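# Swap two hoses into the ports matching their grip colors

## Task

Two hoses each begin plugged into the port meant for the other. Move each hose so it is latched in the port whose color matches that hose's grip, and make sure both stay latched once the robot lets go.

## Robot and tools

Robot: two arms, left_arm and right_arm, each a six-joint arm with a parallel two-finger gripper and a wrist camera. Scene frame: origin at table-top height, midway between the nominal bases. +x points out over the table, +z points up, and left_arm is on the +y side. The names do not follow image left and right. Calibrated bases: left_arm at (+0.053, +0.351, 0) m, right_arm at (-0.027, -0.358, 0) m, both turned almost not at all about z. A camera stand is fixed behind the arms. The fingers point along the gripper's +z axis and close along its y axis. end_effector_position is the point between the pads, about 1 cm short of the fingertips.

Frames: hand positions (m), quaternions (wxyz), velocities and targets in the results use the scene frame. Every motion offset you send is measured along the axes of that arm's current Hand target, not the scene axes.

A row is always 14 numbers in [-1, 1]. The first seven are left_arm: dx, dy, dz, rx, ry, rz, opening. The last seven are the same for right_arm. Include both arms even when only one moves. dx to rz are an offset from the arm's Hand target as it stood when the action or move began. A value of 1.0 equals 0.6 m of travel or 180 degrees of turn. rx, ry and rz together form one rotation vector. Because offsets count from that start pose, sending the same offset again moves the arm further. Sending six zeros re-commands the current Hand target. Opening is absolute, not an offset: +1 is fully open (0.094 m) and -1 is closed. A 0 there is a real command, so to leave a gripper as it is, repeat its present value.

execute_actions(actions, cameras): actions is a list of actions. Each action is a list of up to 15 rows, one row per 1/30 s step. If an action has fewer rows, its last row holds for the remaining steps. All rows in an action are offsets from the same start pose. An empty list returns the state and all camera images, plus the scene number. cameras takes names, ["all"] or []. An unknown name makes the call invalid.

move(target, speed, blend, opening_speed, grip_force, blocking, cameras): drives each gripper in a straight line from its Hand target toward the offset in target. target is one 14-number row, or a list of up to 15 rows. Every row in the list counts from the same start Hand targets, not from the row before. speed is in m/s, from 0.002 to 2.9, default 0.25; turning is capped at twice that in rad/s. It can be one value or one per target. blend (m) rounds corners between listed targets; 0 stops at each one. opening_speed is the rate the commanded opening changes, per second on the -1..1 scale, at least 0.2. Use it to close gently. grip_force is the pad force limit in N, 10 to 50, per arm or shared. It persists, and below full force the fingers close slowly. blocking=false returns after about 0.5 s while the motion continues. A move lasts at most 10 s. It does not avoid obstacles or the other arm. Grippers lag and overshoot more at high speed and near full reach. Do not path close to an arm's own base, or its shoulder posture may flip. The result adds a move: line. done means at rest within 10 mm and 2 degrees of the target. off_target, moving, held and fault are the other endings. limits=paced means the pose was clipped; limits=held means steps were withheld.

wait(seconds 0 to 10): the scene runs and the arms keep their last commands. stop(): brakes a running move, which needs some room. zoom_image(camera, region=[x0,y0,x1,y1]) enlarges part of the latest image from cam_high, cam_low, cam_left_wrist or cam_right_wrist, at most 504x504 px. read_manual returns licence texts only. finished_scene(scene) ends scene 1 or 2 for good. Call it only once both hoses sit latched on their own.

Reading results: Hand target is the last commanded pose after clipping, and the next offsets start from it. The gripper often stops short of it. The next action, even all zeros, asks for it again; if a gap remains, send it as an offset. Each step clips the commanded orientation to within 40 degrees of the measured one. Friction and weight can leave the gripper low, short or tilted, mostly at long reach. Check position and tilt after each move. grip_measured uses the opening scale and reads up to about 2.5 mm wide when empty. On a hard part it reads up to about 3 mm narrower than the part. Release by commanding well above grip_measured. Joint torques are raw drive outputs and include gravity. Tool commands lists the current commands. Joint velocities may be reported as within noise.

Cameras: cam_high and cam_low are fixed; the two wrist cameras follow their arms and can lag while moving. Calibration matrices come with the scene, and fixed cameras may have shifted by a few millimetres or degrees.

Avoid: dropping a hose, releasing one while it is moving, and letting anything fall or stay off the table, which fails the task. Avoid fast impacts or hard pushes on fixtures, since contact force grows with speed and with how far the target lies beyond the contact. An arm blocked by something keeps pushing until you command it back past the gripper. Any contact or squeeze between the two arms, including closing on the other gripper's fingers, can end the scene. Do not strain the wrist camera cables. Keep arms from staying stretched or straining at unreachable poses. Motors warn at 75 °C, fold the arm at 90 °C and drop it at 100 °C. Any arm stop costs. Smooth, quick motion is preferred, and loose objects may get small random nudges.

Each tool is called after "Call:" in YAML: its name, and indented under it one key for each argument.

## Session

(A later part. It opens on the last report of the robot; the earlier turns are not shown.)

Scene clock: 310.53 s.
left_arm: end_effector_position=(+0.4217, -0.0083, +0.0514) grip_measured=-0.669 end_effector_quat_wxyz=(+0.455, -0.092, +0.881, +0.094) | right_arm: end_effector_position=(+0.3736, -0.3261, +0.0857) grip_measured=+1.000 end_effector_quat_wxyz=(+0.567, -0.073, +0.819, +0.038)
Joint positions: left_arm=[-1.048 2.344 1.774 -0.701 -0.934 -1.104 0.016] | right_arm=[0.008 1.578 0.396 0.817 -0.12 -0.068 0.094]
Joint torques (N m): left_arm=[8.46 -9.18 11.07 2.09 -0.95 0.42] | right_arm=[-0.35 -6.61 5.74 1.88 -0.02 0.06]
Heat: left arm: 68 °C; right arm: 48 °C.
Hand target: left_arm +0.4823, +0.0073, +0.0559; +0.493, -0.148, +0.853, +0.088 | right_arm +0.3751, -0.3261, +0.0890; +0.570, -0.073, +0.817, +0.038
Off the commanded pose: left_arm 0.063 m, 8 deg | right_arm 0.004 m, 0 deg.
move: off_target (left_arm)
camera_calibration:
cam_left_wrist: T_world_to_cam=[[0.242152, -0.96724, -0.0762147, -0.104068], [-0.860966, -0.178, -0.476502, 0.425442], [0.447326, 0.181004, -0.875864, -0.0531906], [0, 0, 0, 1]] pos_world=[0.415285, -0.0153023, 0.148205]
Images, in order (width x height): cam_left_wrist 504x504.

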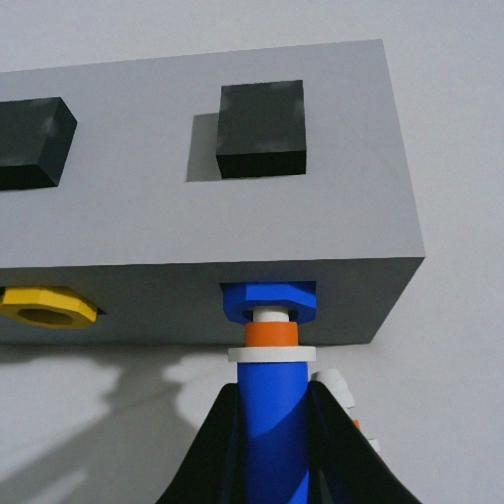

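Call:
move:
  target:
    - [-0.015,0.006,0.02,-0.01,0,-0.006,-0.95,0,0,0,0,0,0,1]
    - [-0.03,0.006,0.03,-0.01,0.01,-0.006,-0.95,0,0,0,0,0,0,1]
    - [-0.015,0.006,0.05,-0.01,-0.02,-0.006,-0.95,0,0,0,0,0,0,1]
    - [-0.03,0.008,0.05,-0.02,-0.01,-0.012,-0.95,0,0,0,0,0,0,1]
  speed: 0.06
  blend: [0.001,0.001,0.001,0]
  cameras: ["cam_left_wrist"]

Call:
zoom_image:
  camera: "cam_left_wrist"
  region: [180, 220, 380, 420]

Scene clock: 317.07 s.
left_arm: end_effector_position=(+0.4236, -0.0067, +0.0512) grip_measured=-0.669 end_effector_quat_wxyz=(+0.433, -0.086, +0.891, +0.110) | right_arm: end_effector_position=(+0.3736, -0.3261, +0.0857) grip_measured=+1.000 end_effector_quat_wxyz=(+0.567, -0.073, +0.819, +0.038)
Joint positions: left_arm=[-1.036 2.373 1.853 -0.804 -0.902 -1.107 0.016] | right_arm=[0.008 1.578 0.396 0.817 -0.12 -0.068 0.094]
Joint torques (N m): left_arm=[11.78 -8.25 10.54 2.43 -1.6 0.07] | right_arm=[-0.38 -6.6 5.74 1.88 -0.03 0.07]
Heat: left arm: 66 °C; right arm: 48 °C.
Hand target: left_arm +0.5135, +0.0236, +0.0566; +0.503, -0.178, +0.839, +0.108 | right_arm +0.3751, -0.3261, +0.0890; +0.570, -0.073, +0.817, +0.038
Off the commanded pose: left_arm 0.095 m, 14 deg | right_arm 0.004 m, 0 deg.
move: off_target (left_arm)
camera_calibration:
cam_left_wrist: T_world_to_cam=[[0.242119, -0.963344, -0.11553, -0.100904], [-0.884011, -0.169956, -0.435475, 0.434954], [0.399878, 0.207566, -0.892756, -0.0333513], [0, 0, 0, 1]] pos_world=[0.422271, -0.0163601, 0.14798]
Images, in order (width x height): cam_left_wrist 504x504.

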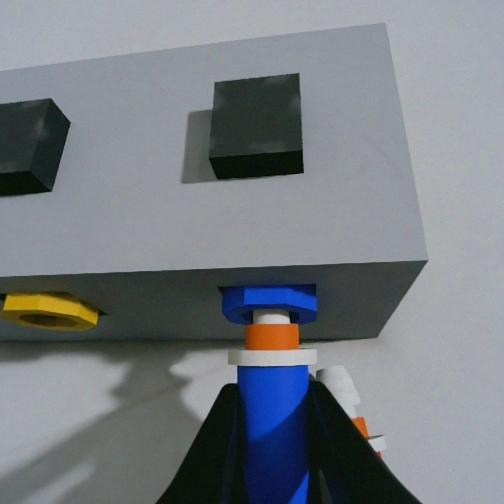

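Scaled by 2.520.

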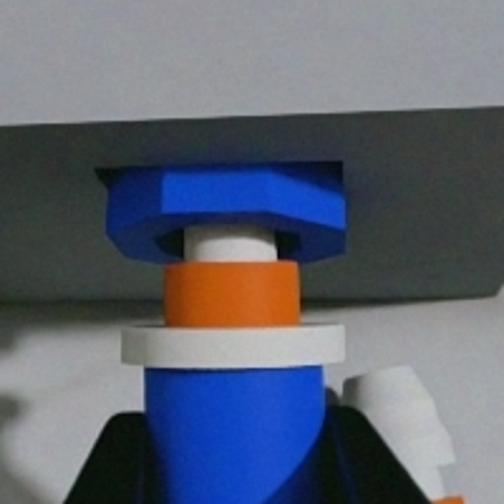

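Call:
move:
  target:
    - [-0.04,0.0,-0.03,-0.005,0.01,-0.003,-0.95,0,0,0,0,0,0,1]
    - [-0.06,0.0,-0.02,-0.005,0.015,-0.003,-0.95,0,0,0,0,0,0,1]
    - [-0.075,0.0,0.015,-0.005,0.015,-0.003,-0.95,0,0,0,0,0,0,1]
  speed: 0.06
  blend: [0.001,0.001,0]
  cameras: ["cam_left_wrist"]

Call:
zoom_image:
  camera: "cam_left_wrist"
  region: [180, 220, 380, 420]

Scene clock: 324.80 s.
left_arm: end_effector_position=(+0.4252, -0.0061, +0.0587) grip_measured=-0.669 end_effector_quat_wxyz=(+0.343, -0.095, +0.930, +0.093) | right_arm: end_effector_position=(+0.3736, -0.3261, +0.0857) grip_measured=+1.000 end_effector_quat_wxyz=(+0.567, -0.073, +0.819, +0.038)
Joint positions: left_arm=[-0.985 2.395 2.029 -1.013 -0.706 -1.118 0.016] | right_arm=[0.008 1.578 0.396 0.817 -0.12 -0.068 0.094]
Joint torques (N m): left_arm=[12.01 -11 11.89 2.2 -2.74 0.11] | right_arm=[-0.35 -6.61 5.74 1.88 -0.03 0.07]
Heat: left arm: 64 °C; right arm: 48 °C.
Hand target: left_arm +0.5402, +0.0354, +0.0921; +0.482, -0.188, +0.849, +0.108 | right_arm +0.3751, -0.3261, +0.0890; +0.570, -0.073, +0.817, +0.038
Off the commanded pose: left_arm 0.127 m, 21 deg | right_arm 0.004 m, 0 deg.
move: off_target (left_arm)
camera_calibration:
cam_left_wrist: T_world_to_cam=[[0.235922, -0.966606, -0.10007, -0.0981101], [-0.946213, -0.205033, -0.250284, 0.455142], [0.221409, 0.153735, -0.962987, 0.052205], [0, 0, 0, 1]] pos_world=[0.442249, -0.00954018, 0.15437]
Images, in order (width x height): cam_left_wrist 504x504.

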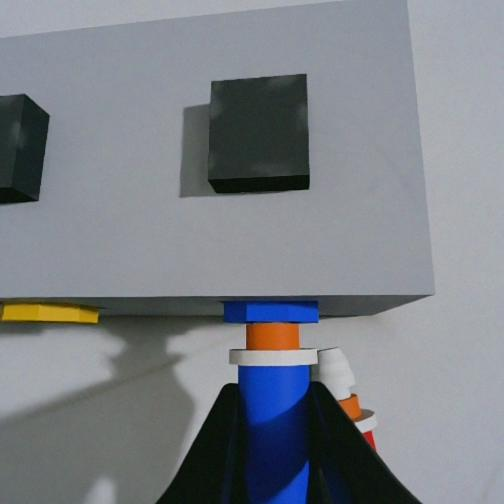

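Scaled by 2.520.

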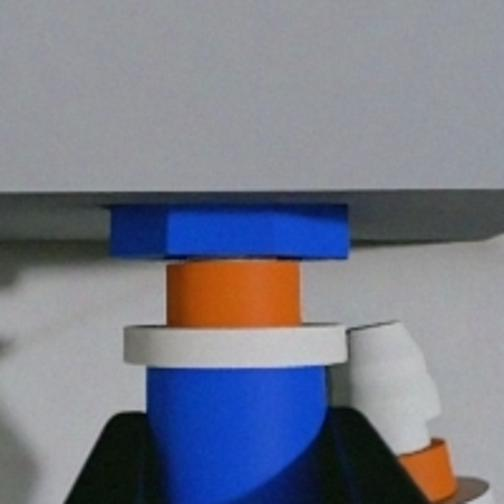

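Call:
move:
  target:
    - [-0.02,0.003,0.04,-0.005,0,-0.003,-0.95,0,0,0,0,0,0,1]
    - [-0.02,0.003,0.055,-0.01,-0.03,-0.006,-0.95,0,0,0,0,0,0,1]
    - [-0.01,0.003,0.07,-0.01,-0.05,-0.006,-0.95,0,0,0,0,0,0,1]
    - [-0.02,-0.004,0.08,-0.005,-0.03,-0.003,-0.95,0,0,0,0,0,0,1]
  speed: 0.06
  blend: [0.001,0.001,0.001,0]
  cameras: ["cam_left_wrist"]

Call:
zoom_image:
  camera: "cam_left_wrist"
  region: [180, 220, 380, 420]

Scene clock: 332.50 s.
left_arm: end_effector_position=(+0.4324, -0.0034, +0.0565) grip_measured=-0.669 end_effector_quat_wxyz=(+0.344, -0.086, +0.929, +0.106) | right_arm: end_effector_position=(+0.3736, -0.3261, +0.0857) grip_measured=+1.000 end_effector_quat_wxyz=(+0.567, -0.073, +0.819, +0.038)
Joint positions: left_arm=[-0.973 2.42 2.062 -1.027 -0.718 -1.087 0.016] | right_arm=[0.008 1.578 0.396 0.817 -0.12 -0.068 0.094]
Joint torques (N m): left_arm=[15.72 -8.91 10.14 2.86 -3.22 0.23] | right_arm=[-0.35 -6.61 5.74 1.89 -0.03 0.06]
Heat: left arm: 63 °C; right arm: 48 °C.
Hand target: left_arm +0.5841, +0.0533, +0.0778; +0.521, -0.191, +0.823, +0.121 | right_arm +0.3751, -0.3261, +0.0890; +0.570, -0.073, +0.817, +0.038
Off the commanded pose: left_arm 0.163 m, 27 deg | right_arm 0.004 m, 0 deg.
move: off_target (left_arm)
camera_calibration:
cam_left_wrist: T_world_to_cam=[[0.22763, -0.964987, -0.130327, -0.0921002], [-0.948288, -0.189278, -0.254801, 0.463247], [0.221211, 0.181588, -0.958171, 0.0479842], [0, 0, 0, 1]] pos_world=[0.449642, -0.00990633, 0.15201]
Images, in order (width x height): cam_left_wrist 504x504.

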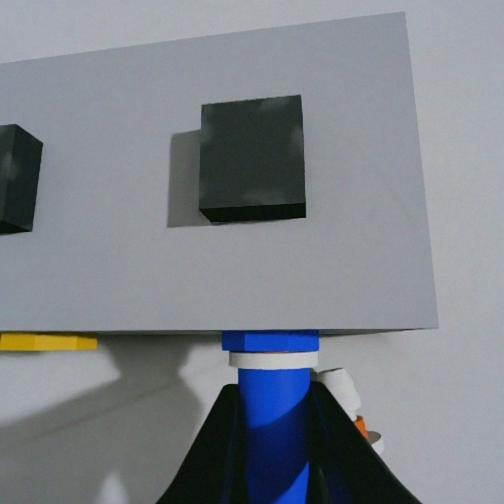

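Scaled by 2.520.

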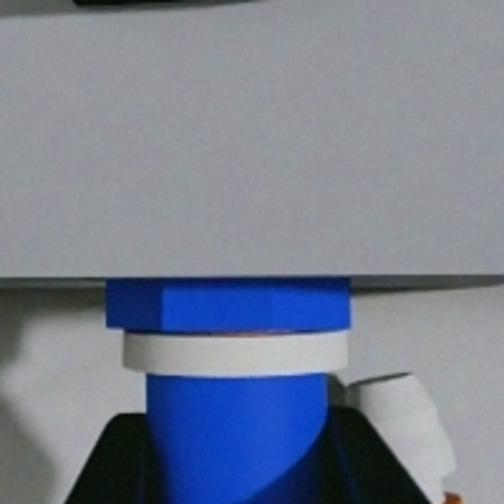

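Call:
move:
  target: [0.15,0.029,-0.239,0.06,0.075,0.04,-0.95,0,0,0,0,0,0,1]
  speed: 0.1
  cameras: ["cam_left_wrist"]

Scene clock: 339.50 s.
left_arm: end_effector_position=(+0.4260, -0.0069, +0.0544) grip_measured=-0.669 end_effector_quat_wxyz=(+0.425, -0.099, +0.898, +0.057) | right_arm: end_effector_position=(+0.3736, -0.3261, +0.0857) grip_measured=+1.000 end_effector_quat_wxyz=(+0.567, -0.073, +0.819, +0.038)
Joint positions: left_arm=[-1.015 2.288 1.731 -0.652 -0.829 -1.074 0.016] | right_arm=[0.008 1.578 0.396 0.817 -0.12 -0.068 0.094]
Joint torques (N m): left_arm=[0.35 -14.32 5.44 1.09 -0.36 0] | right_arm=[-0.35 -6.61 5.74 1.88 -0.03 0.07]
Heat: left arm: 63 °C; right arm: 48 °C.
Hand target: left_arm +0.4254, -0.0051, +0.0580; +0.427, -0.102, +0.897, +0.052 | right_arm +0.3751, -0.3261, +0.0890; +0.570, -0.073, +0.817, +0.038
Off the commanded pose: left_arm 0.004 m, 1 deg | right_arm 0.004 m, 0 deg.
move: done
camera_calibration:
cam_left_wrist: T_world_to_cam=[[0.2202, -0.97538, -0.012079, -0.0976308], [-0.891708, -0.196259, -0.407847, 0.440113], [0.395435, 0.100579, -0.91297, -0.0291442], [0, 0, 0, 1]] pos_world=[0.425475, -0.00591962, 0.151712]
Images, in order (width x height): cam_left_wrist 504x504.

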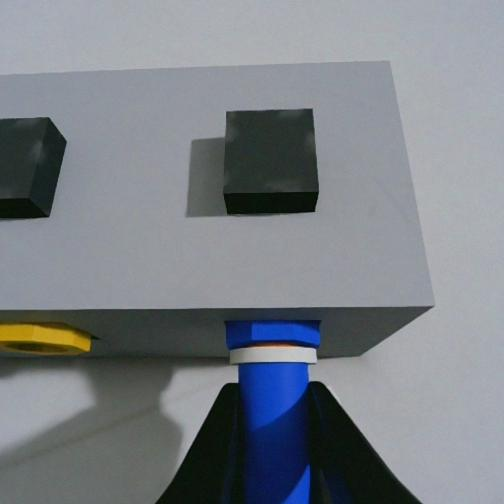

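Call:
move:
  target: [0.031,0,-0.04,0,-0.01,0,-0.95,0,0,0,0,0,0,1]
  speed: 0.08
  cameras: ["cam_left_wrist"]

Scene clock: 342.73 s.
left_arm: end_effector_position=(+0.4225, -0.0091, +0.0545) grip_measured=-0.669 end_effector_quat_wxyz=(+0.454, -0.108, +0.883, +0.054) | right_arm: end_effector_position=(+0.3736, -0.3261, +0.0857) grip_measured=+1.000 end_effector_quat_wxyz=(+0.567, -0.073, +0.819, +0.038)
Joint positions: left_arm=[-1.038 2.286 1.688 -0.589 -0.893 -1.097 0.016] | right_arm=[0.008 1.578 0.396 0.817 -0.12 -0.068 0.094]
Joint torques (N m): left_arm=[-3.36 -15.94 4.82 0.25 -0.28 -0.6] | right_arm=[-0.39 -6.61 5.76 1.88 -0.04 0.07]
Heat: left arm: 64 °C; right arm: 48 °C.
Hand target: left_arm +0.3958, -0.0120, +0.0586; +0.441, -0.101, +0.890, +0.054 | right_arm +0.3751, -0.3261, +0.0890; +0.570, -0.073, +0.817, +0.038
Off the commanded pose: left_arm 0.027 m, 2 deg | right_arm 0.004 m, 0 deg.
move: off_target (left_arm)
camera_calibration:
cam_left_wrist: T_world_to_cam=[[0.234094, -0.972175, 0.00865555, -0.106072], [-0.859547, -0.211118, -0.465412, 0.425939], [0.45429, 0.101511, -0.885052, -0.0539049], [0, 0, 0, 1]] pos_world=[0.415434, -0.00772567, 0.151447]
Images, in order (width x height): cam_left_wrist 504x504.

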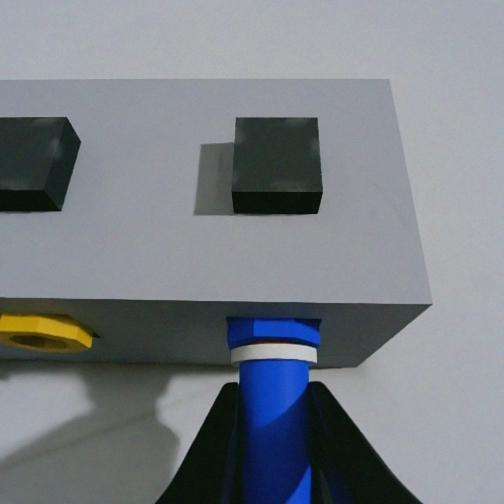

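Call:
move:
  target:
    - [-0.027,0,0.0355,0,0,0,-0.95,0,0,0,0,0,0,1]
    - [-0.027,0,0.0355,0,0,0,-0.1,0,0,0,0,0,0,1]
    - [-0.03,0,-0.15,0,0,0,-0.1,0,0,0,0,0,0,1]
    - [-0.06,-0.06,-0.2,0,-0.02,0,-0.1,0,0,0,0,0,0,1]
  speed: 0.12
  opening_speed: 2
  blend: [0,0,0.01,0]
  cameras: ["cam_left_wrist","cam_high"]

Scene clock: 351.60 s.
left_arm: end_effector_position=(+0.3302, -0.0621, +0.1615) grip_measured=-0.103 end_effector_quat_wxyz=(+0.460, -0.096, +0.881, +0.053) | right_arm: end_effector_position=(+0.3736, -0.3261, +0.0857) grip_measured=+1.000 end_effector_quat_wxyz=(+0.567, -0.073, +0.819, +0.038)
Joint positions: left_arm=[-1.27 2.359 2.258 -1.357 -0.959 -1.428 0.042] | right_arm=[0.008 1.578 0.396 0.817 -0.12 -0.068 0.094]
Joint torques (N m): left_arm=[0.13 -10.69 9.4 0.43 -0.65 -0.13] | right_arm=[-0.38 -6.63 5.74 1.88 -0.02 0.07]
Heat: left arm: 66 °C; right arm: 48 °C.
Hand target: left_arm +0.3323, -0.0644, +0.1596; +0.469, -0.099, +0.876, +0.057 | right_arm +0.3751, -0.3261, +0.0890; +0.570, -0.073, +0.817, +0.038
Off the commanded pose: left_arm 0.004 m, 1 deg | right_arm 0.004 m, 0 deg.
move: done
camera_calibration:
cam_left_wrist: T_world_to_cam=[[0.21162, -0.977351, 0.00138551, -0.128629], [-0.858665, -0.186598, -0.477363, 0.388439], [0.46681, 0.0998298, -0.878705, 0.082955], [0, 0, 0, 1]] pos_world=[0.322035, -0.0615147, 0.258498]
Images, in order (width x height): cam_high 504x504, cam_left_wrist 504x504.

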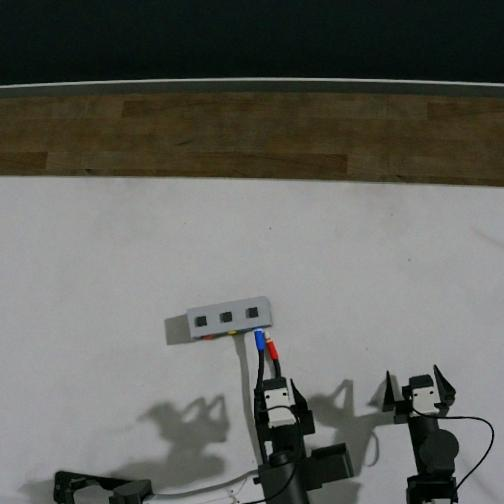

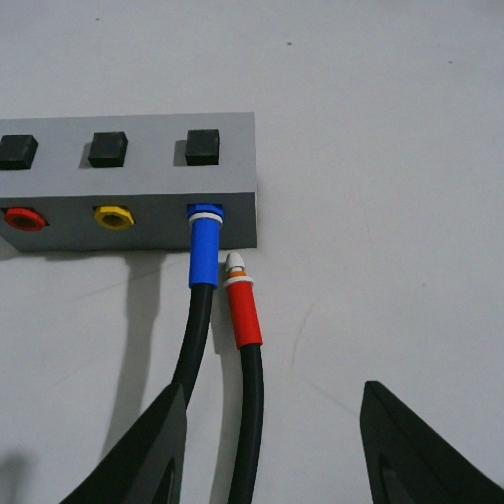

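Call:
move:
  target:
    - [0.11,-0.005,0.157,-0.06,0.004,-0.04,-0.42,0,0,0,0,0,0,1]
  cameras: ["cam_left_wrist"]

Scene clock: 363.07 s.
left_arm: end_effector_position=(+0.3746, -0.0552, +0.0578) grip_measured=-0.417 end_effector_quat_wxyz=(+0.452, -0.197, +0.863, +0.106) | right_arm: end_effector_position=(+0.3736, -0.3261, +0.0857) grip_measured=+1.000 end_effector_quat_wxyz=(+0.567, -0.073, +0.819, +0.038)
Joint positions: left_arm=[-1.18 2.734 2.542 -1.473 -0.964 -1.679 0.027] | right_arm=[0.008 1.578 0.396 0.817 -0.12 -0.068 0.094]
Joint torques (N m): left_arm=[-0.06 -12.37 8.98 0.04 -0.49 -0.09] | right_arm=[-0.38 -6.63 5.74 1.87 -0.02 0.08]
Heat: left arm: 65 °C; right arm: 48 °C.
Hand target: left_arm +0.3736, -0.0571, +0.0525; +0.455, -0.198, +0.862, +0.109 | right_arm +0.3751, -0.3261, +0.0890; +0.570, -0.073, +0.817, +0.038
Off the commanded pose: left_arm 0.006 m, 0 deg | right_arm 0.004 m, 0 deg.
move: done
camera_calibration:
cam_left_wrist: T_world_to_cam=[[0.4313, -0.902209, 0.000500849, -0.209245], [-0.791325, -0.378558, -0.480103, 0.342625], [0.433343, 0.206672, -0.877212, -0.0113007], [0, 0, 0, 1]] pos_world=[0.366272, -0.0567431, 0.154687]
Images, in order (width x height): cam_left_wrist 504x504.

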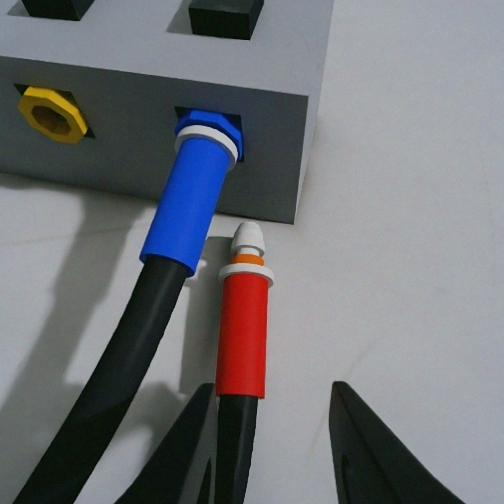

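Call:
move:
  target:
    - [0.0125,0.0087,0.09,0,0,0,-0.42,0,0,0,0,0,0,1]
    - [0.0125,0.0087,0.09,0,0,0,-0.95,0,0,0,0,0,0,1]
  speed: 0.1
  opening_speed: 1
  cameras: ["cam_left_wrist"]

Scene clock: 370.40 s.
left_arm: end_effector_position=(+0.4062, -0.0395, +0.0185) grip_measured=-0.671 end_effector_quat_wxyz=(+0.476, -0.193, +0.851, +0.111) | right_arm: end_effector_position=(+0.3736, -0.3261, +0.0857) grip_measured=+1.000 end_effector_quat_wxyz=(+0.567, -0.073, +0.819, +0.038)
Joint positions: left_arm=[-1.121 2.691 2.272 -1.155 -1.021 -1.57 0.015] | right_arm=[0.008 1.578 0.396 0.817 -0.12 -0.068 0.094]
Joint torques (N m): left_arm=[1.51 -16.43 4.63 0.4 -0.01 0.14] | right_arm=[-0.35 -6.61 5.74 1.88 -0.02 0.08]
Heat: left arm: 67 °C; right arm: 48 °C.
Hand target: left_arm +0.4076, -0.0343, +0.0160; +0.455, -0.198, +0.861, +0.109 | right_arm +0.3751, -0.3261, +0.0890; +0.570, -0.073, +0.817, +0.038
Off the commanded pose: left_arm 0.006 m, 3 deg | right_arm 0.004 m, 0 deg.
move: off_target (left_arm); target 2's new opening was sent with left_arm's hand 0.005 m and 3 deg from that target
camera_calibration:
cam_left_wrist: T_world_to_cam=[[0.428622, -0.903484, 0.000728996, -0.207703], [-0.767728, -0.364643, -0.526906, 0.346652], [0.476317, 0.225284, -0.849923, -0.0798843], [0, 0, 0, 1]] pos_world=[0.393211, -0.0432557, 0.114909]
Images, in order (width x height): cam_left_wrist 504x504.

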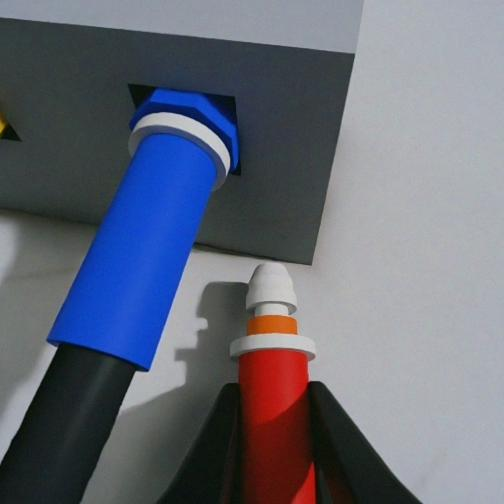

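Call:
move:
  target:
    - [-0.108,0.0095,-0.12,0,0,0,-0.95,0,0,0,0,0,0,1]
    - [-0.138,0.23,-0.088,0.0584,-0.0068,0.036,-0.95,0,0,0,0,0,0,1]
    - [-0.07,0.2255,-0.03,0.0584,-0.0068,0.036,-0.95,0,0,0,0,0,0,1]
  speed: 0.15
  blend: [0.01,0.01,0]
  cameras: ["cam_left_wrist","cam_high"]

Call:
zoom_image:
  camera: "cam_left_wrist"
  region: [180, 180, 380, 380]

Scene clock: 384.50 s.
left_arm: end_effector_position=(+0.3547, +0.0895, +0.0674) grip_measured=-0.671 end_effector_quat_wxyz=(+0.476, -0.109, +0.871, +0.053) | right_arm: end_effector_position=(+0.3736, -0.3261, +0.0857) grip_measured=+1.000 end_effector_quat_wxyz=(+0.567, -0.073, +0.819, +0.038)
Joint positions: left_arm=[-1.076 1.863 1.053 -0.381 -0.949 -1.127 0.015] | right_arm=[0.008 1.578 0.396 0.817 -0.12 -0.068 0.094]
Joint torques (N m): left_arm=[0.76 -7.62 6.05 1.09 -0.35 0.15] | right_arm=[-0.36 -6.6 5.71 1.88 -0.03 0.07]
Heat: left arm: 69 °C; right arm: 48 °C.
Hand target: left_arm +0.3560, +0.0907, +0.0618; +0.473, -0.105, +0.873, +0.057 | right_arm +0.3751, -0.3261, +0.0890; +0.570, -0.073, +0.817, +0.038
Off the commanded pose: left_arm 0.006 m, 1 deg | right_arm 0.004 m, 0 deg.
move: done
camera_calibration:
cam_left_wrist: T_world_to_cam=[[0.234001, -0.972096, 0.0165258, 0.00508427], [-0.83513, -0.209676, -0.508522, 0.388674], [0.497797, 0.105194, -0.86089, -0.0391099], [0, 0, 0, 1]] pos_world=[0.342872, 0.0905521, 0.163896]
Images, in order (width x height): cam_high 504x504, cam_left_wrist 504x504.

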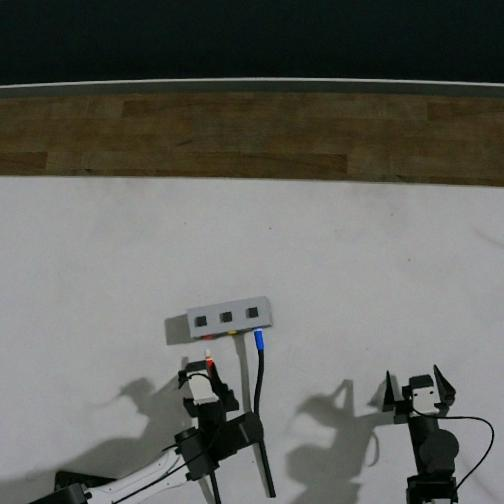

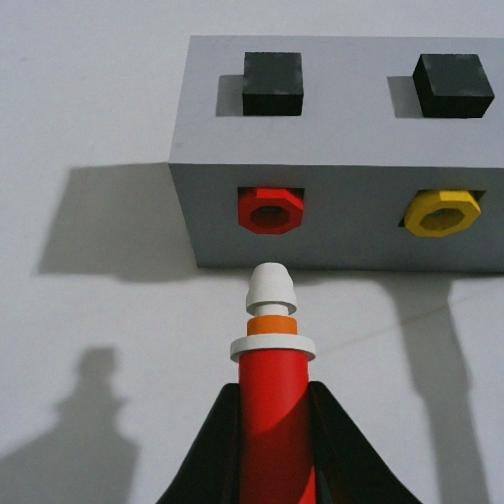

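Scaled by 2.520.

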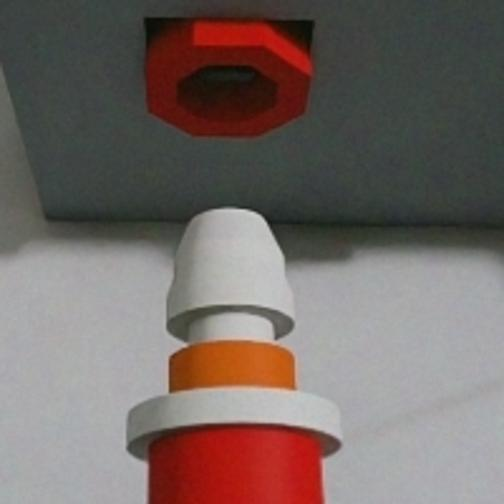

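Call:
move:
  target: [-0.0265,-0.001,0.0424,0,0,0,-0.95,0,0,0,0,0,0,1]
  speed: 0.1
  cameras: ["cam_left_wrist"]

Call:
zoom_image:
  camera: "cam_left_wrist"
  region: [180, 180, 380, 380]

Scene clock: 390.60 s.
left_arm: end_effector_position=(+0.3825, +0.1029, +0.0662) grip_measured=-0.671 end_effector_quat_wxyz=(+0.475, -0.109, +0.871, +0.066) | right_arm: end_effector_position=(+0.3736, -0.3261, +0.0857) grip_measured=+1.000 end_effector_quat_wxyz=(+0.567, -0.073, +0.819, +0.038)
Joint positions: left_arm=[-0.989 1.875 1.053 -0.293 -0.925 -1.007 0.015] | right_arm=[0.008 1.578 0.396 0.817 -0.12 -0.068 0.094]
Joint torques (N m): left_arm=[0.44 -7.36 6.72 1.47 -0.22 0.2] | right_arm=[-0.39 -6.58 5.75 1.88 -0.02 0.07]
Heat: left arm: 67 °C; right arm: 48 °C.
Hand target: left_arm +0.3852, +0.0972, +0.0613; +0.473, -0.105, +0.873, +0.057 | right_arm +0.3751, -0.3261, +0.0890; +0.570, -0.073, +0.817, +0.038
Off the commanded pose: left_arm 0.008 m, 1 deg | right_arm 0.004 m, 0 deg.
move: done
camera_calibration:
cam_left_wrist: T_world_to_cam=[[0.246109, -0.969224, -0.00600321, 0.0081398], [-0.834921, -0.208852, -0.509203, 0.413874], [0.492278, 0.130332, -0.860625, -0.0557999], [0, 0, 0, 1]] pos_world=[0.371018, 0.1016, 0.162772]
Images, in order (width x height): cam_left_wrist 504x504.

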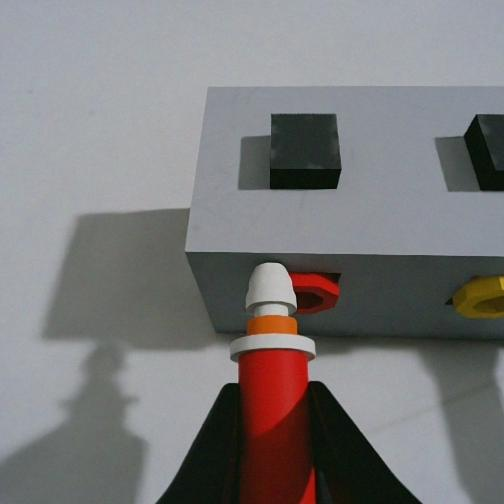

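Scaled by 2.520.

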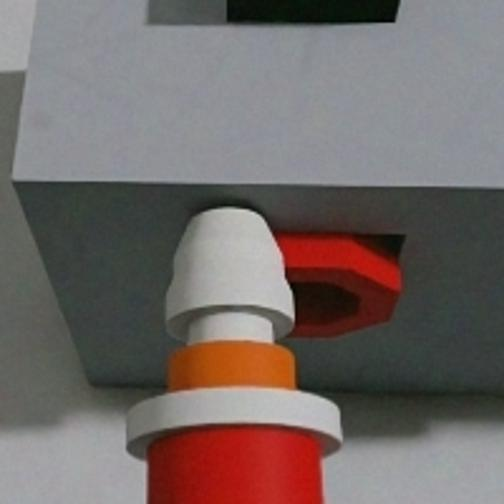

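Call:
move:
  target:
    - [0.0135,-0.0135,-0.0155,0,0,0,-0.95,0,0,0,0,0,0,1]
    - [0.0135,-0.002,-0.0125,0,0,0,-0.95,0,0,0,0,0,0,1]
  speed: 0.1
  cameras: ["cam_left_wrist"]

Call:
zoom_image:
  camera: "cam_left_wrist"
  region: [180, 180, 380, 380]

Scene clock: 396.07 s.
left_arm: end_effector_position=(+0.3731, +0.0928, +0.0584) grip_measured=-0.671 end_effector_quat_wxyz=(+0.473, -0.102, +0.873, +0.062) | right_arm: end_effector_position=(+0.3736, -0.3261, +0.0857) grip_measured=+1.000 end_effector_quat_wxyz=(+0.567, -0.073, +0.819, +0.038)
Joint positions: left_arm=[-1.024 1.899 1.056 -0.299 -0.929 -1.038 0.015] | right_arm=[0.008 1.578 0.396 0.817 -0.12 -0.068 0.094]
Joint torques (N m): left_arm=[0.85 -9.26 6.06 1.17 -0.31 0.06] | right_arm=[-0.38 -6.61 5.72 1.89 -0.02 0.07]
Heat: left arm: 66 °C; right arm: 48 °C.
Hand target: left_arm +0.3752, +0.0936, +0.0585; +0.473, -0.105, +0.873, +0.057 | right_arm +0.3751, -0.3261, +0.0890; +0.570, -0.073, +0.817, +0.038
Off the commanded pose: left_arm 0.002 m, 1 deg | right_arm 0.004 m, 0 deg.
move: done
camera_calibration:
cam_left_wrist: T_world_to_cam=[[0.229351, -0.973324, -0.00615864, 0.00728799], [-0.841084, -0.194998, -0.504534, 0.400813], [0.489874, 0.120895, -0.86337, -0.0546448], [0, 0, 0, 1]] pos_world=[0.362215, 0.0918577, 0.15509]
Images, in order (width x height): cam_left_wrist 504x504.

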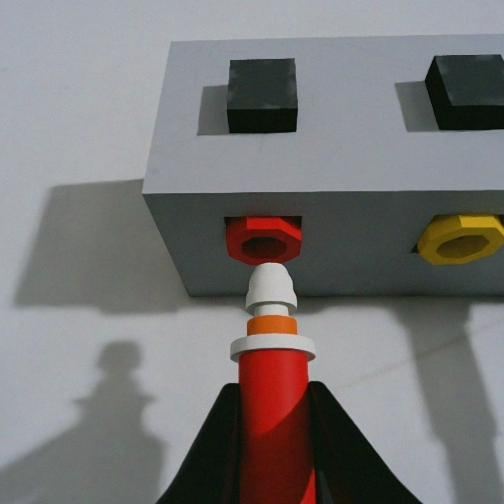

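Scaled by 2.520.

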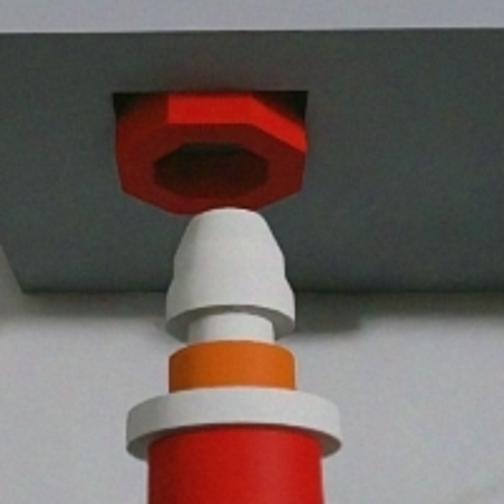

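Call:
move:
  target:
    - [-0.013,0.002,0.021,0,0,0,-0.95,0,0,0,0,0,0,1]
    - [-0.0265,0.002,0.0424,0,0,0,-0.95,0,0,0,0,0,0,1]
  speed: 0.06
  cameras: ["cam_left_wrist"]

Call:
zoom_image:
  camera: "cam_left_wrist"
  region: [180, 180, 380, 380]

Scene clock: 402.10 s.
left_arm: end_effector_position=(+0.3842, +0.0934, +0.0528) grip_measured=-0.671 end_effector_quat_wxyz=(+0.452, -0.079, +0.887, +0.057) | right_arm: end_effector_position=(+0.3736, -0.3261, +0.0857) grip_measured=+1.000 end_effector_quat_wxyz=(+0.567, -0.073, +0.819, +0.038)
Joint positions: left_arm=[-0.979 1.899 1.056 -0.256 -0.854 -0.937 0.015] | right_arm=[0.008 1.578 0.396 0.817 -0.12 -0.068 0.094]
Joint torques (N m): left_arm=[3.67 -7.94 6.93 1.8 -0.67 0.16] | right_arm=[-0.38 -6.63 5.72 1.88 -0.03 0.06]
Heat: left arm: 65 °C; right arm: 48 °C.
Hand target: left_arm +0.4039, +0.1018, +0.0580; +0.473, -0.105, +0.873, +0.057 | right_arm +0.3751, -0.3261, +0.0890; +0.570, -0.073, +0.817, +0.038
Off the commanded pose: left_arm 0.022 m, 4 deg | right_arm 0.004 m, 0 deg.
move: off_target (left_arm)
camera_calibration:
cam_left_wrist: T_world_to_cam=[[0.18552, -0.982335, -0.0244856, 0.0239021], [-0.873911, -0.153548, -0.461197, 0.413846], [0.449291, 0.10696, -0.88696, -0.0469274], [0, 0, 0, 1]] pos_world=[0.378314, 0.0920442, 0.149827]
Images, in order (width x height): cam_left_wrist 504x504.

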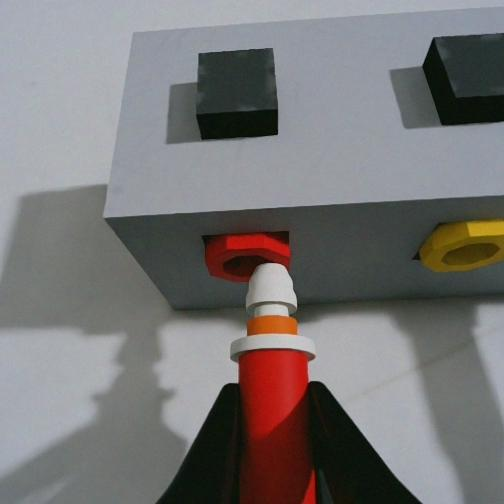

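Scaled by 2.520.

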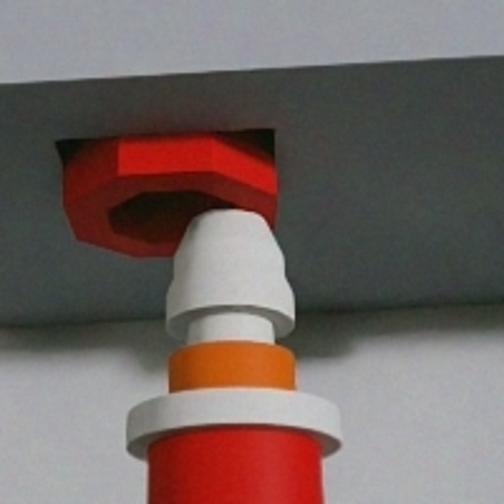

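Call:
move:
  target:
    - [-0.016,0,-0.069,0,0,0,-0.95,0,0,0,0,0,0,1]
    - [0.001,0.005,-0.027,0,0,0,-0.95,0,0,0,0,0,0,1]
    - [-0.0113,0.0025,-0.007,0,0,0,-0.95,0,0,0,0,0,0,1]
  speed: 0.08
  cameras: ["cam_left_wrist"]

Call:
zoom_image:
  camera: "cam_left_wrist"
  region: [180, 180, 380, 380]

Scene clock: 410.43 s.
left_arm: end_effector_position=(+0.3863, +0.1014, +0.0693) grip_measured=-0.671 end_effector_quat_wxyz=(+0.468, -0.086, +0.877, +0.067) | right_arm: end_effector_position=(+0.3736, -0.3261, +0.0857) grip_measured=+1.000 end_effector_quat_wxyz=(+0.567, -0.073, +0.819, +0.038)
Joint positions: left_arm=[-0.975 1.863 1.057 -0.283 -0.897 -0.936 0.015] | right_arm=[0.008 1.578 0.396 0.817 -0.12 -0.068 0.094]
Joint torques (N m): left_arm=[3.63 -6.53 7.49 1.86 -0.25 0.23] | right_arm=[-0.36 -6.61 5.74 1.88 -0.03 0.07]
Heat: left arm: 64 °C; right arm: 48 °C.
Hand target: left_arm +0.4038, +0.1033, +0.0661; +0.473, -0.105, +0.873, +0.057 | right_arm +0.3751, -0.3261, +0.0890; +0.570, -0.073, +0.817, +0.038
Off the commanded pose: left_arm 0.018 m, 3 deg | right_arm 0.004 m, 0 deg.
move: off_target (left_arm)
camera_calibration:
cam_left_wrist: T_world_to_cam=[[0.208324, -0.977535, -0.0320295, 0.0230019], [-0.852843, -0.165524, -0.495238, 0.419947], [0.478811, 0.130486, -0.868167, -0.0490854], [0, 0, 0, 1]] pos_world=[0.37686, 0.0984014, 0.166096]
Images, in order (width x height): cam_left_wrist 504x504.

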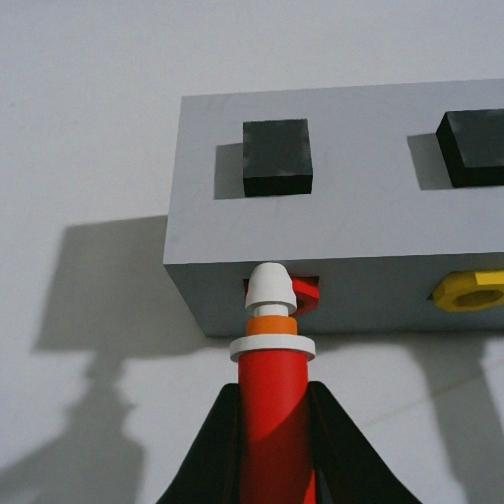

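Scaled by 2.520.

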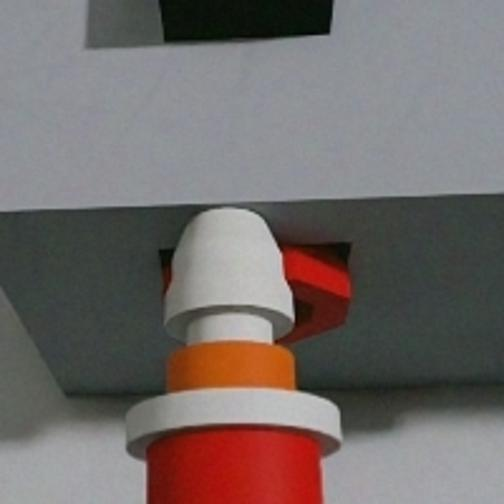

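Call:
move:
  target:
    - [0.0317,-0.0145,-0.038,0,0,0,-0.95,0,0,0,0,0,0,1]
    - [0.0317,-0.002,-0.035,0,0,0,-0.95,0,0,0,0,0,0,1]
  speed: 0.1
  cameras: ["cam_left_wrist"]

Call:
zoom_image:
  camera: "cam_left_wrist"
  region: [180, 180, 380, 380]

Scene clock: 418.40 s.
left_arm: end_effector_position=(+0.3744, +0.0940, +0.0597) grip_measured=-0.671 end_effector_quat_wxyz=(+0.470, -0.100, +0.875, +0.061) | right_arm: end_effector_position=(+0.3736, -0.3261, +0.0857) grip_measured=+1.000 end_effector_quat_wxyz=(+0.567, -0.073, +0.819, +0.038)
Joint positions: left_arm=[-1.017 1.891 1.055 -0.299 -0.918 -1.025 0.015] | right_arm=[0.008 1.578 0.396 0.817 -0.12 -0.068 0.094]
Joint torques (N m): left_arm=[0.85 -9.43 6.13 1.19 -0.39 0.04] | right_arm=[-0.36 -6.63 5.75 1.89 -0.03 0.07]
Heat: left arm: 63 °C; right arm: 48 °C.
Hand target: left_arm +0.3769, +0.0954, +0.0616; +0.473, -0.105, +0.873, +0.057 | right_arm +0.3751, -0.3261, +0.0890; +0.570, -0.073, +0.817, +0.038
Off the commanded pose: left_arm 0.004 m, 1 deg | right_arm 0.004 m, 0 deg.
move: done
camera_calibration:
cam_left_wrist: T_world_to_cam=[[0.225251, -0.974275, -0.00711184, 0.00986518], [-0.845535, -0.191849, -0.498262, 0.403707], [0.48408, 0.118247, -0.866997, -0.0516836], [0, 0, 0, 1]] pos_world=[0.364146, 0.0931738, 0.156413]
Images, in order (width x height): cam_left_wrist 504x504.

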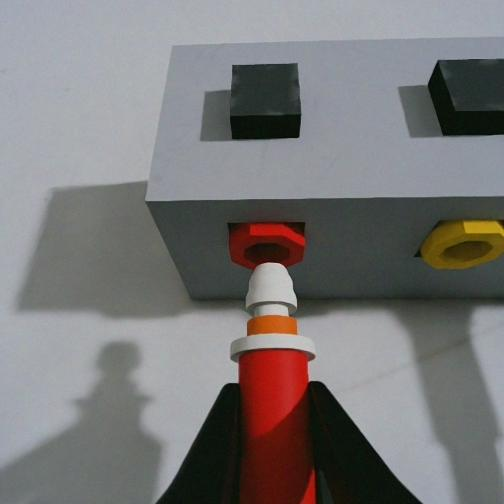

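Scaled by 2.520.

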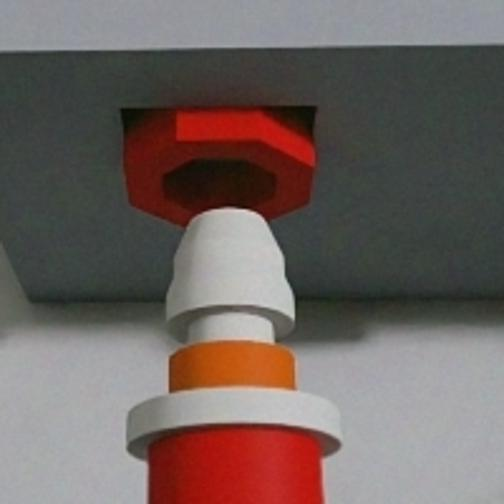

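Call:
move:
  target:
    - [-0.018,0.001,0.018,0,0,0,-0.95,0,0,0,0,0,0,1]
    - [-0.031,0.001,0.038,0,0,0,-0.95,0,0,0,0,0,0,1]
  speed: 0.06
  blend: [0.003,0]
  cameras: ["cam_left_wrist"]

Call:
zoom_image:
  camera: "cam_left_wrist"
  region: [180, 200, 380, 400]

Scene clock: 427.77 s.
left_arm: end_effector_position=(+0.3913, +0.0998, +0.0554) grip_measured=-0.671 end_effector_quat_wxyz=(+0.452, -0.089, +0.886, +0.056) | right_arm: end_effector_position=(+0.3736, -0.3261, +0.0857) grip_measured=+1.000 end_effector_quat_wxyz=(+0.567, -0.073, +0.819, +0.038)
Joint positions: left_arm=[-0.952 1.891 1.055 -0.246 -0.845 -0.929 0.015] | right_arm=[0.008 1.578 0.396 0.817 -0.12 -0.068 0.094]
Joint torques (N m): left_arm=[2 -8.47 8.05 1.56 -0.7 0.17] | right_arm=[-0.34 -6.65 5.71 1.88 -0.03 0.06]
Heat: left arm: 62 °C; right arm: 48 °C.
Hand target: left_arm +0.4052, +0.1030, +0.0648; +0.473, -0.105, +0.873, +0.057 | right_arm +0.3751, -0.3261, +0.0890; +0.570, -0.073, +0.817, +0.038
Off the commanded pose: left_arm 0.017 m, 3 deg | right_arm 0.004 m, 0 deg.
move: off_target (left_arm)
camera_calibration:
cam_left_wrist: T_world_to_cam=[[0.202322, -0.979231, -0.0131269, 0.0214508], [-0.870378, -0.173656, -0.460745, 0.422807], [0.448896, 0.104644, -0.887436, -0.0480557], [0, 0, 0, 1]] pos_world=[0.385234, 0.0994568, 0.152441]
Images, in order (width x height): cam_left_wrist 504x504.

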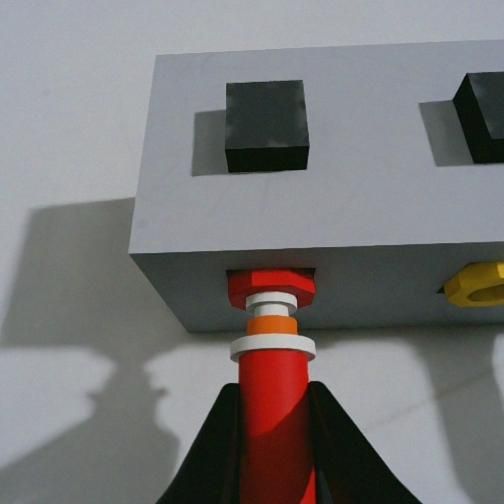

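Scaled by 2.520.

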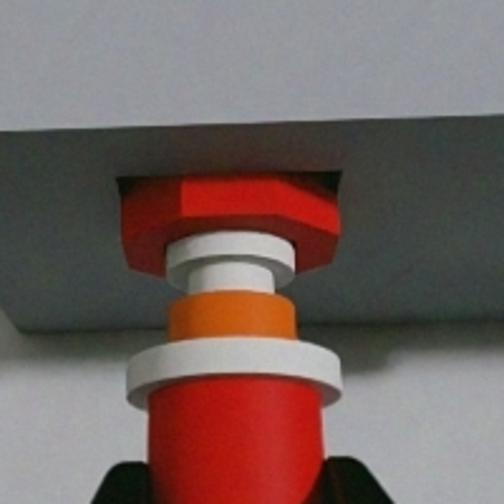

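Call:
move:
  target:
    - [-0.018,0,0.028,-0.014,0,-0.009,-0.95,0,0,0,0,0,0,1]
    - [-0.036,0,0.056,-0.028,-0.017,-0.018,-0.95,0,0,0,0,0,0,1]
    - [-0.054,0.003,0.084,-0.04,-0.035,-0.026,-0.95,0,0,0,0,0,0,1]
  speed: 0.06
  blend: [0,0.001,0]
  cameras: ["cam_left_wrist"]

Call:
zoom_image:
  camera: "cam_left_wrist"
  region: [180, 200, 380, 400]

Scene clock: 434.80 s.
left_arm: end_effector_position=(+0.4046, +0.1023, +0.0527) grip_measured=-0.671 end_effector_quat_wxyz=(+0.458, -0.088, +0.878, +0.106) | right_arm: end_effector_position=(+0.3736, -0.3261, +0.0857) grip_measured=+1.000 end_effector_quat_wxyz=(+0.567, -0.073, +0.819, +0.038)
Joint positions: left_arm=[-0.941 1.977 1.154 -0.33 -0.915 -0.932 0.015] | right_arm=[0.008 1.578 0.396 0.817 -0.12 -0.068 0.094]
Joint torques (N m): left_arm=[8.7 -4.9 10.91 2.61 -1.19 0.05] | right_arm=[-0.38 -6.6 5.74 1.88 -0.03 0.07]
Heat: left arm: 61 °C; right arm: 48 °C.
Hand target: left_arm +0.4630, +0.1191, +0.0645; +0.515, -0.167, +0.835, +0.098 | right_arm +0.3751, -0.3261, +0.0890; +0.570, -0.073, +0.817, +0.038
Off the commanded pose: left_arm 0.062 m, 12 deg | right_arm 0.004 m, 0 deg.
move: off_target (left_arm)
camera_calibration:
cam_left_wrist: T_world_to_cam=[[0.245617, -0.964248, -0.0994911, 0.00668764], [-0.857973, -0.168475, -0.485282, 0.429337], [0.45117, 0.204554, -0.868679, -0.0688163], [0, 0, 0, 1]] pos_world=[0.397765, 0.0928579, 0.149236]
Images, in order (width x height): cam_left_wrist 504x504.

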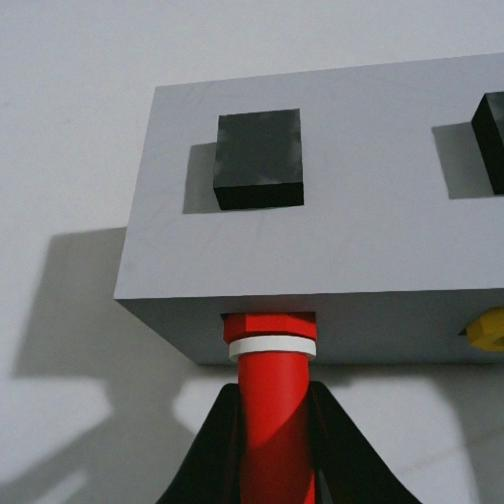

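Scaled by 2.520.

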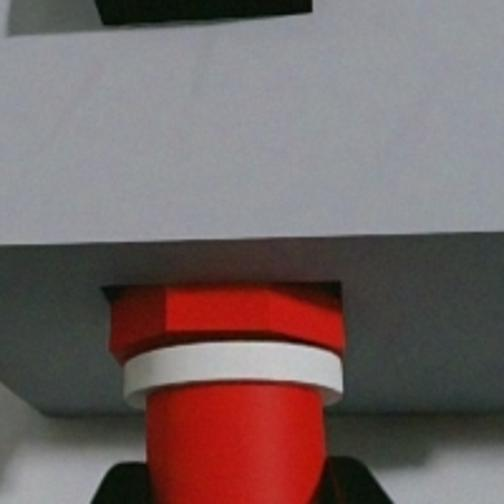

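Call:
move:
  target:
    - [0.06,0.004,-0.1,0.03,0.03,0.02,-0.95,0,0,0,0,0,0,1]
    - [0.075,0.004,-0.125,0.03,0.03,0.02,-0.95,0,0,0,0,0,0,1]
  speed: 0.1
  cameras: ["cam_left_wrist"]

Scene clock: 441.07 s.
left_arm: end_effector_position=(+0.3994, +0.0987, +0.0519) grip_measured=-0.671 end_effector_quat_wxyz=(+0.473, -0.107, +0.870, +0.089) | right_arm: end_effector_position=(+0.3736, -0.3261, +0.0857) grip_measured=+1.000 end_effector_quat_wxyz=(+0.567, -0.073, +0.819, +0.038)
Joint positions: left_arm=[-0.963 1.973 1.124 -0.286 -0.937 -0.983 0.015] | right_arm=[0.008 1.578 0.396 0.817 -0.12 -0.068 0.094]
Joint torques (N m): left_arm=[-3.97 -12.15 5.04 0.77 -0.5 -0.95] | right_arm=[-0.36 -6.6 5.72 1.88 -0.02 0.06]
Heat: left arm: 60 °C; right arm: 48 °C.
Hand target: left_arm +0.3814, +0.0881, +0.0579; +0.479, -0.121, +0.867, +0.067 | right_arm +0.3751, -0.3261, +0.0890; +0.570, -0.073, +0.817, +0.038
Off the commanded pose: left_arm 0.022 m, 3 deg | right_arm 0.004 m, 0 deg.
move: off_target (left_arm)
camera_calibration:
cam_left_wrist: T_world_to_cam=[[0.263773, -0.963402, -0.0477618, -0.00554632], [-0.834956, -0.203252, -0.511407, 0.419495], [0.482983, 0.174774, -0.85801, -0.0767511], [0, 0, 0, 1]] pos_world=[0.388792, 0.0933339, 0.148415]
Images, in order (width x height): cam_left_wrist 504x504.

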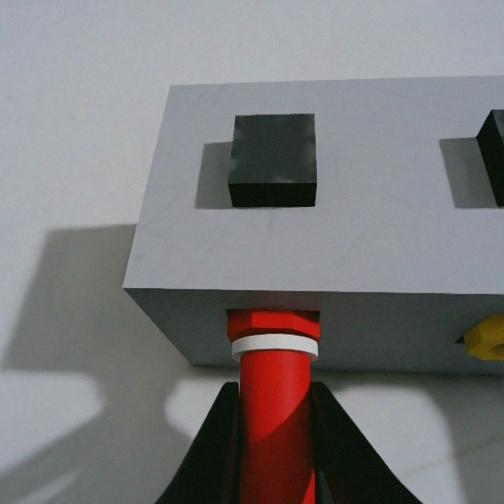

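Latched. Release and retreat.

Call:
move:
  target:
    - [-0.016,0.003,0.025,0,0,0,-0.95,0,0,0,0,0,0,1]
    - [-0.016,0.003,0.025,0,0,0,0,0,0,0,0,0,0,1]
    - [-0.04,0.003,-0.2,0,0,0,0,0,0,0,0,0,0,1]
  speed: 0.15
  opening_speed: 2
  cameras: ["cam_left_wrist"]

Scene clock: 448.43 s.
left_arm: end_effector_position=(+0.2924, +0.0683, +0.1301) grip_measured=-0.003 end_effector_quat_wxyz=(+0.467, -0.111, +0.874, +0.078) | right_arm: end_effector_position=(+0.3736, -0.3261, +0.0857) grip_measured=+1.000 end_effector_quat_wxyz=(+0.567, -0.073, +0.819, +0.038)
Joint positions: left_arm=[-1.27 1.859 1.352 -1.049 -0.987 -1.514 0.047] | right_arm=[0.008 1.578 0.396 0.817 -0.12 -0.068 0.094]
Joint torques (N m): left_arm=[0.29 -9.73 9.02 0.27 -0.66 -0.1] | right_arm=[-0.38 -6.65 5.72 1.88 -0.02 0.07]
Heat: left arm: 61 °C; right arm: 48 °C.
Hand target: left_arm +0.2955, +0.0655, +0.1423; +0.479, -0.121, +0.867, +0.067 | right_arm +0.3751, -0.3261, +0.0890; +0.570, -0.073, +0.817, +0.038
Off the commanded pose: left_arm 0.013 m, 2 deg | right_arm 0.004 m, 0 deg.
move: off_target (left_arm); target 2's new opening was sent with left_arm's hand 0.008 m and 3 deg from that target
camera_calibration:
cam_left_wrist: T_world_to_cam=[[0.259814, -0.965276, -0.0271742, -0.0042912], [-0.841226, -0.212428, -0.497206, 0.364528], [0.474169, 0.152041, -0.867207, 0.0527738], [0, 0, 0, 1]] pos_world=[0.282741, 0.0652698, 0.226895]
Images, in order (width x height): cam_left_wrist 504x504.

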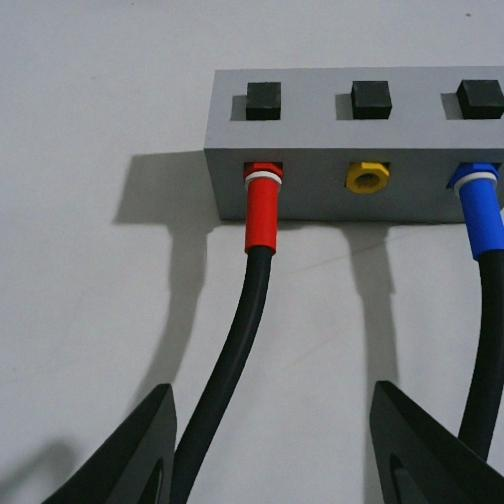

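Call:
finished_scene:
  scene: 2

The scene is finished: the task was done.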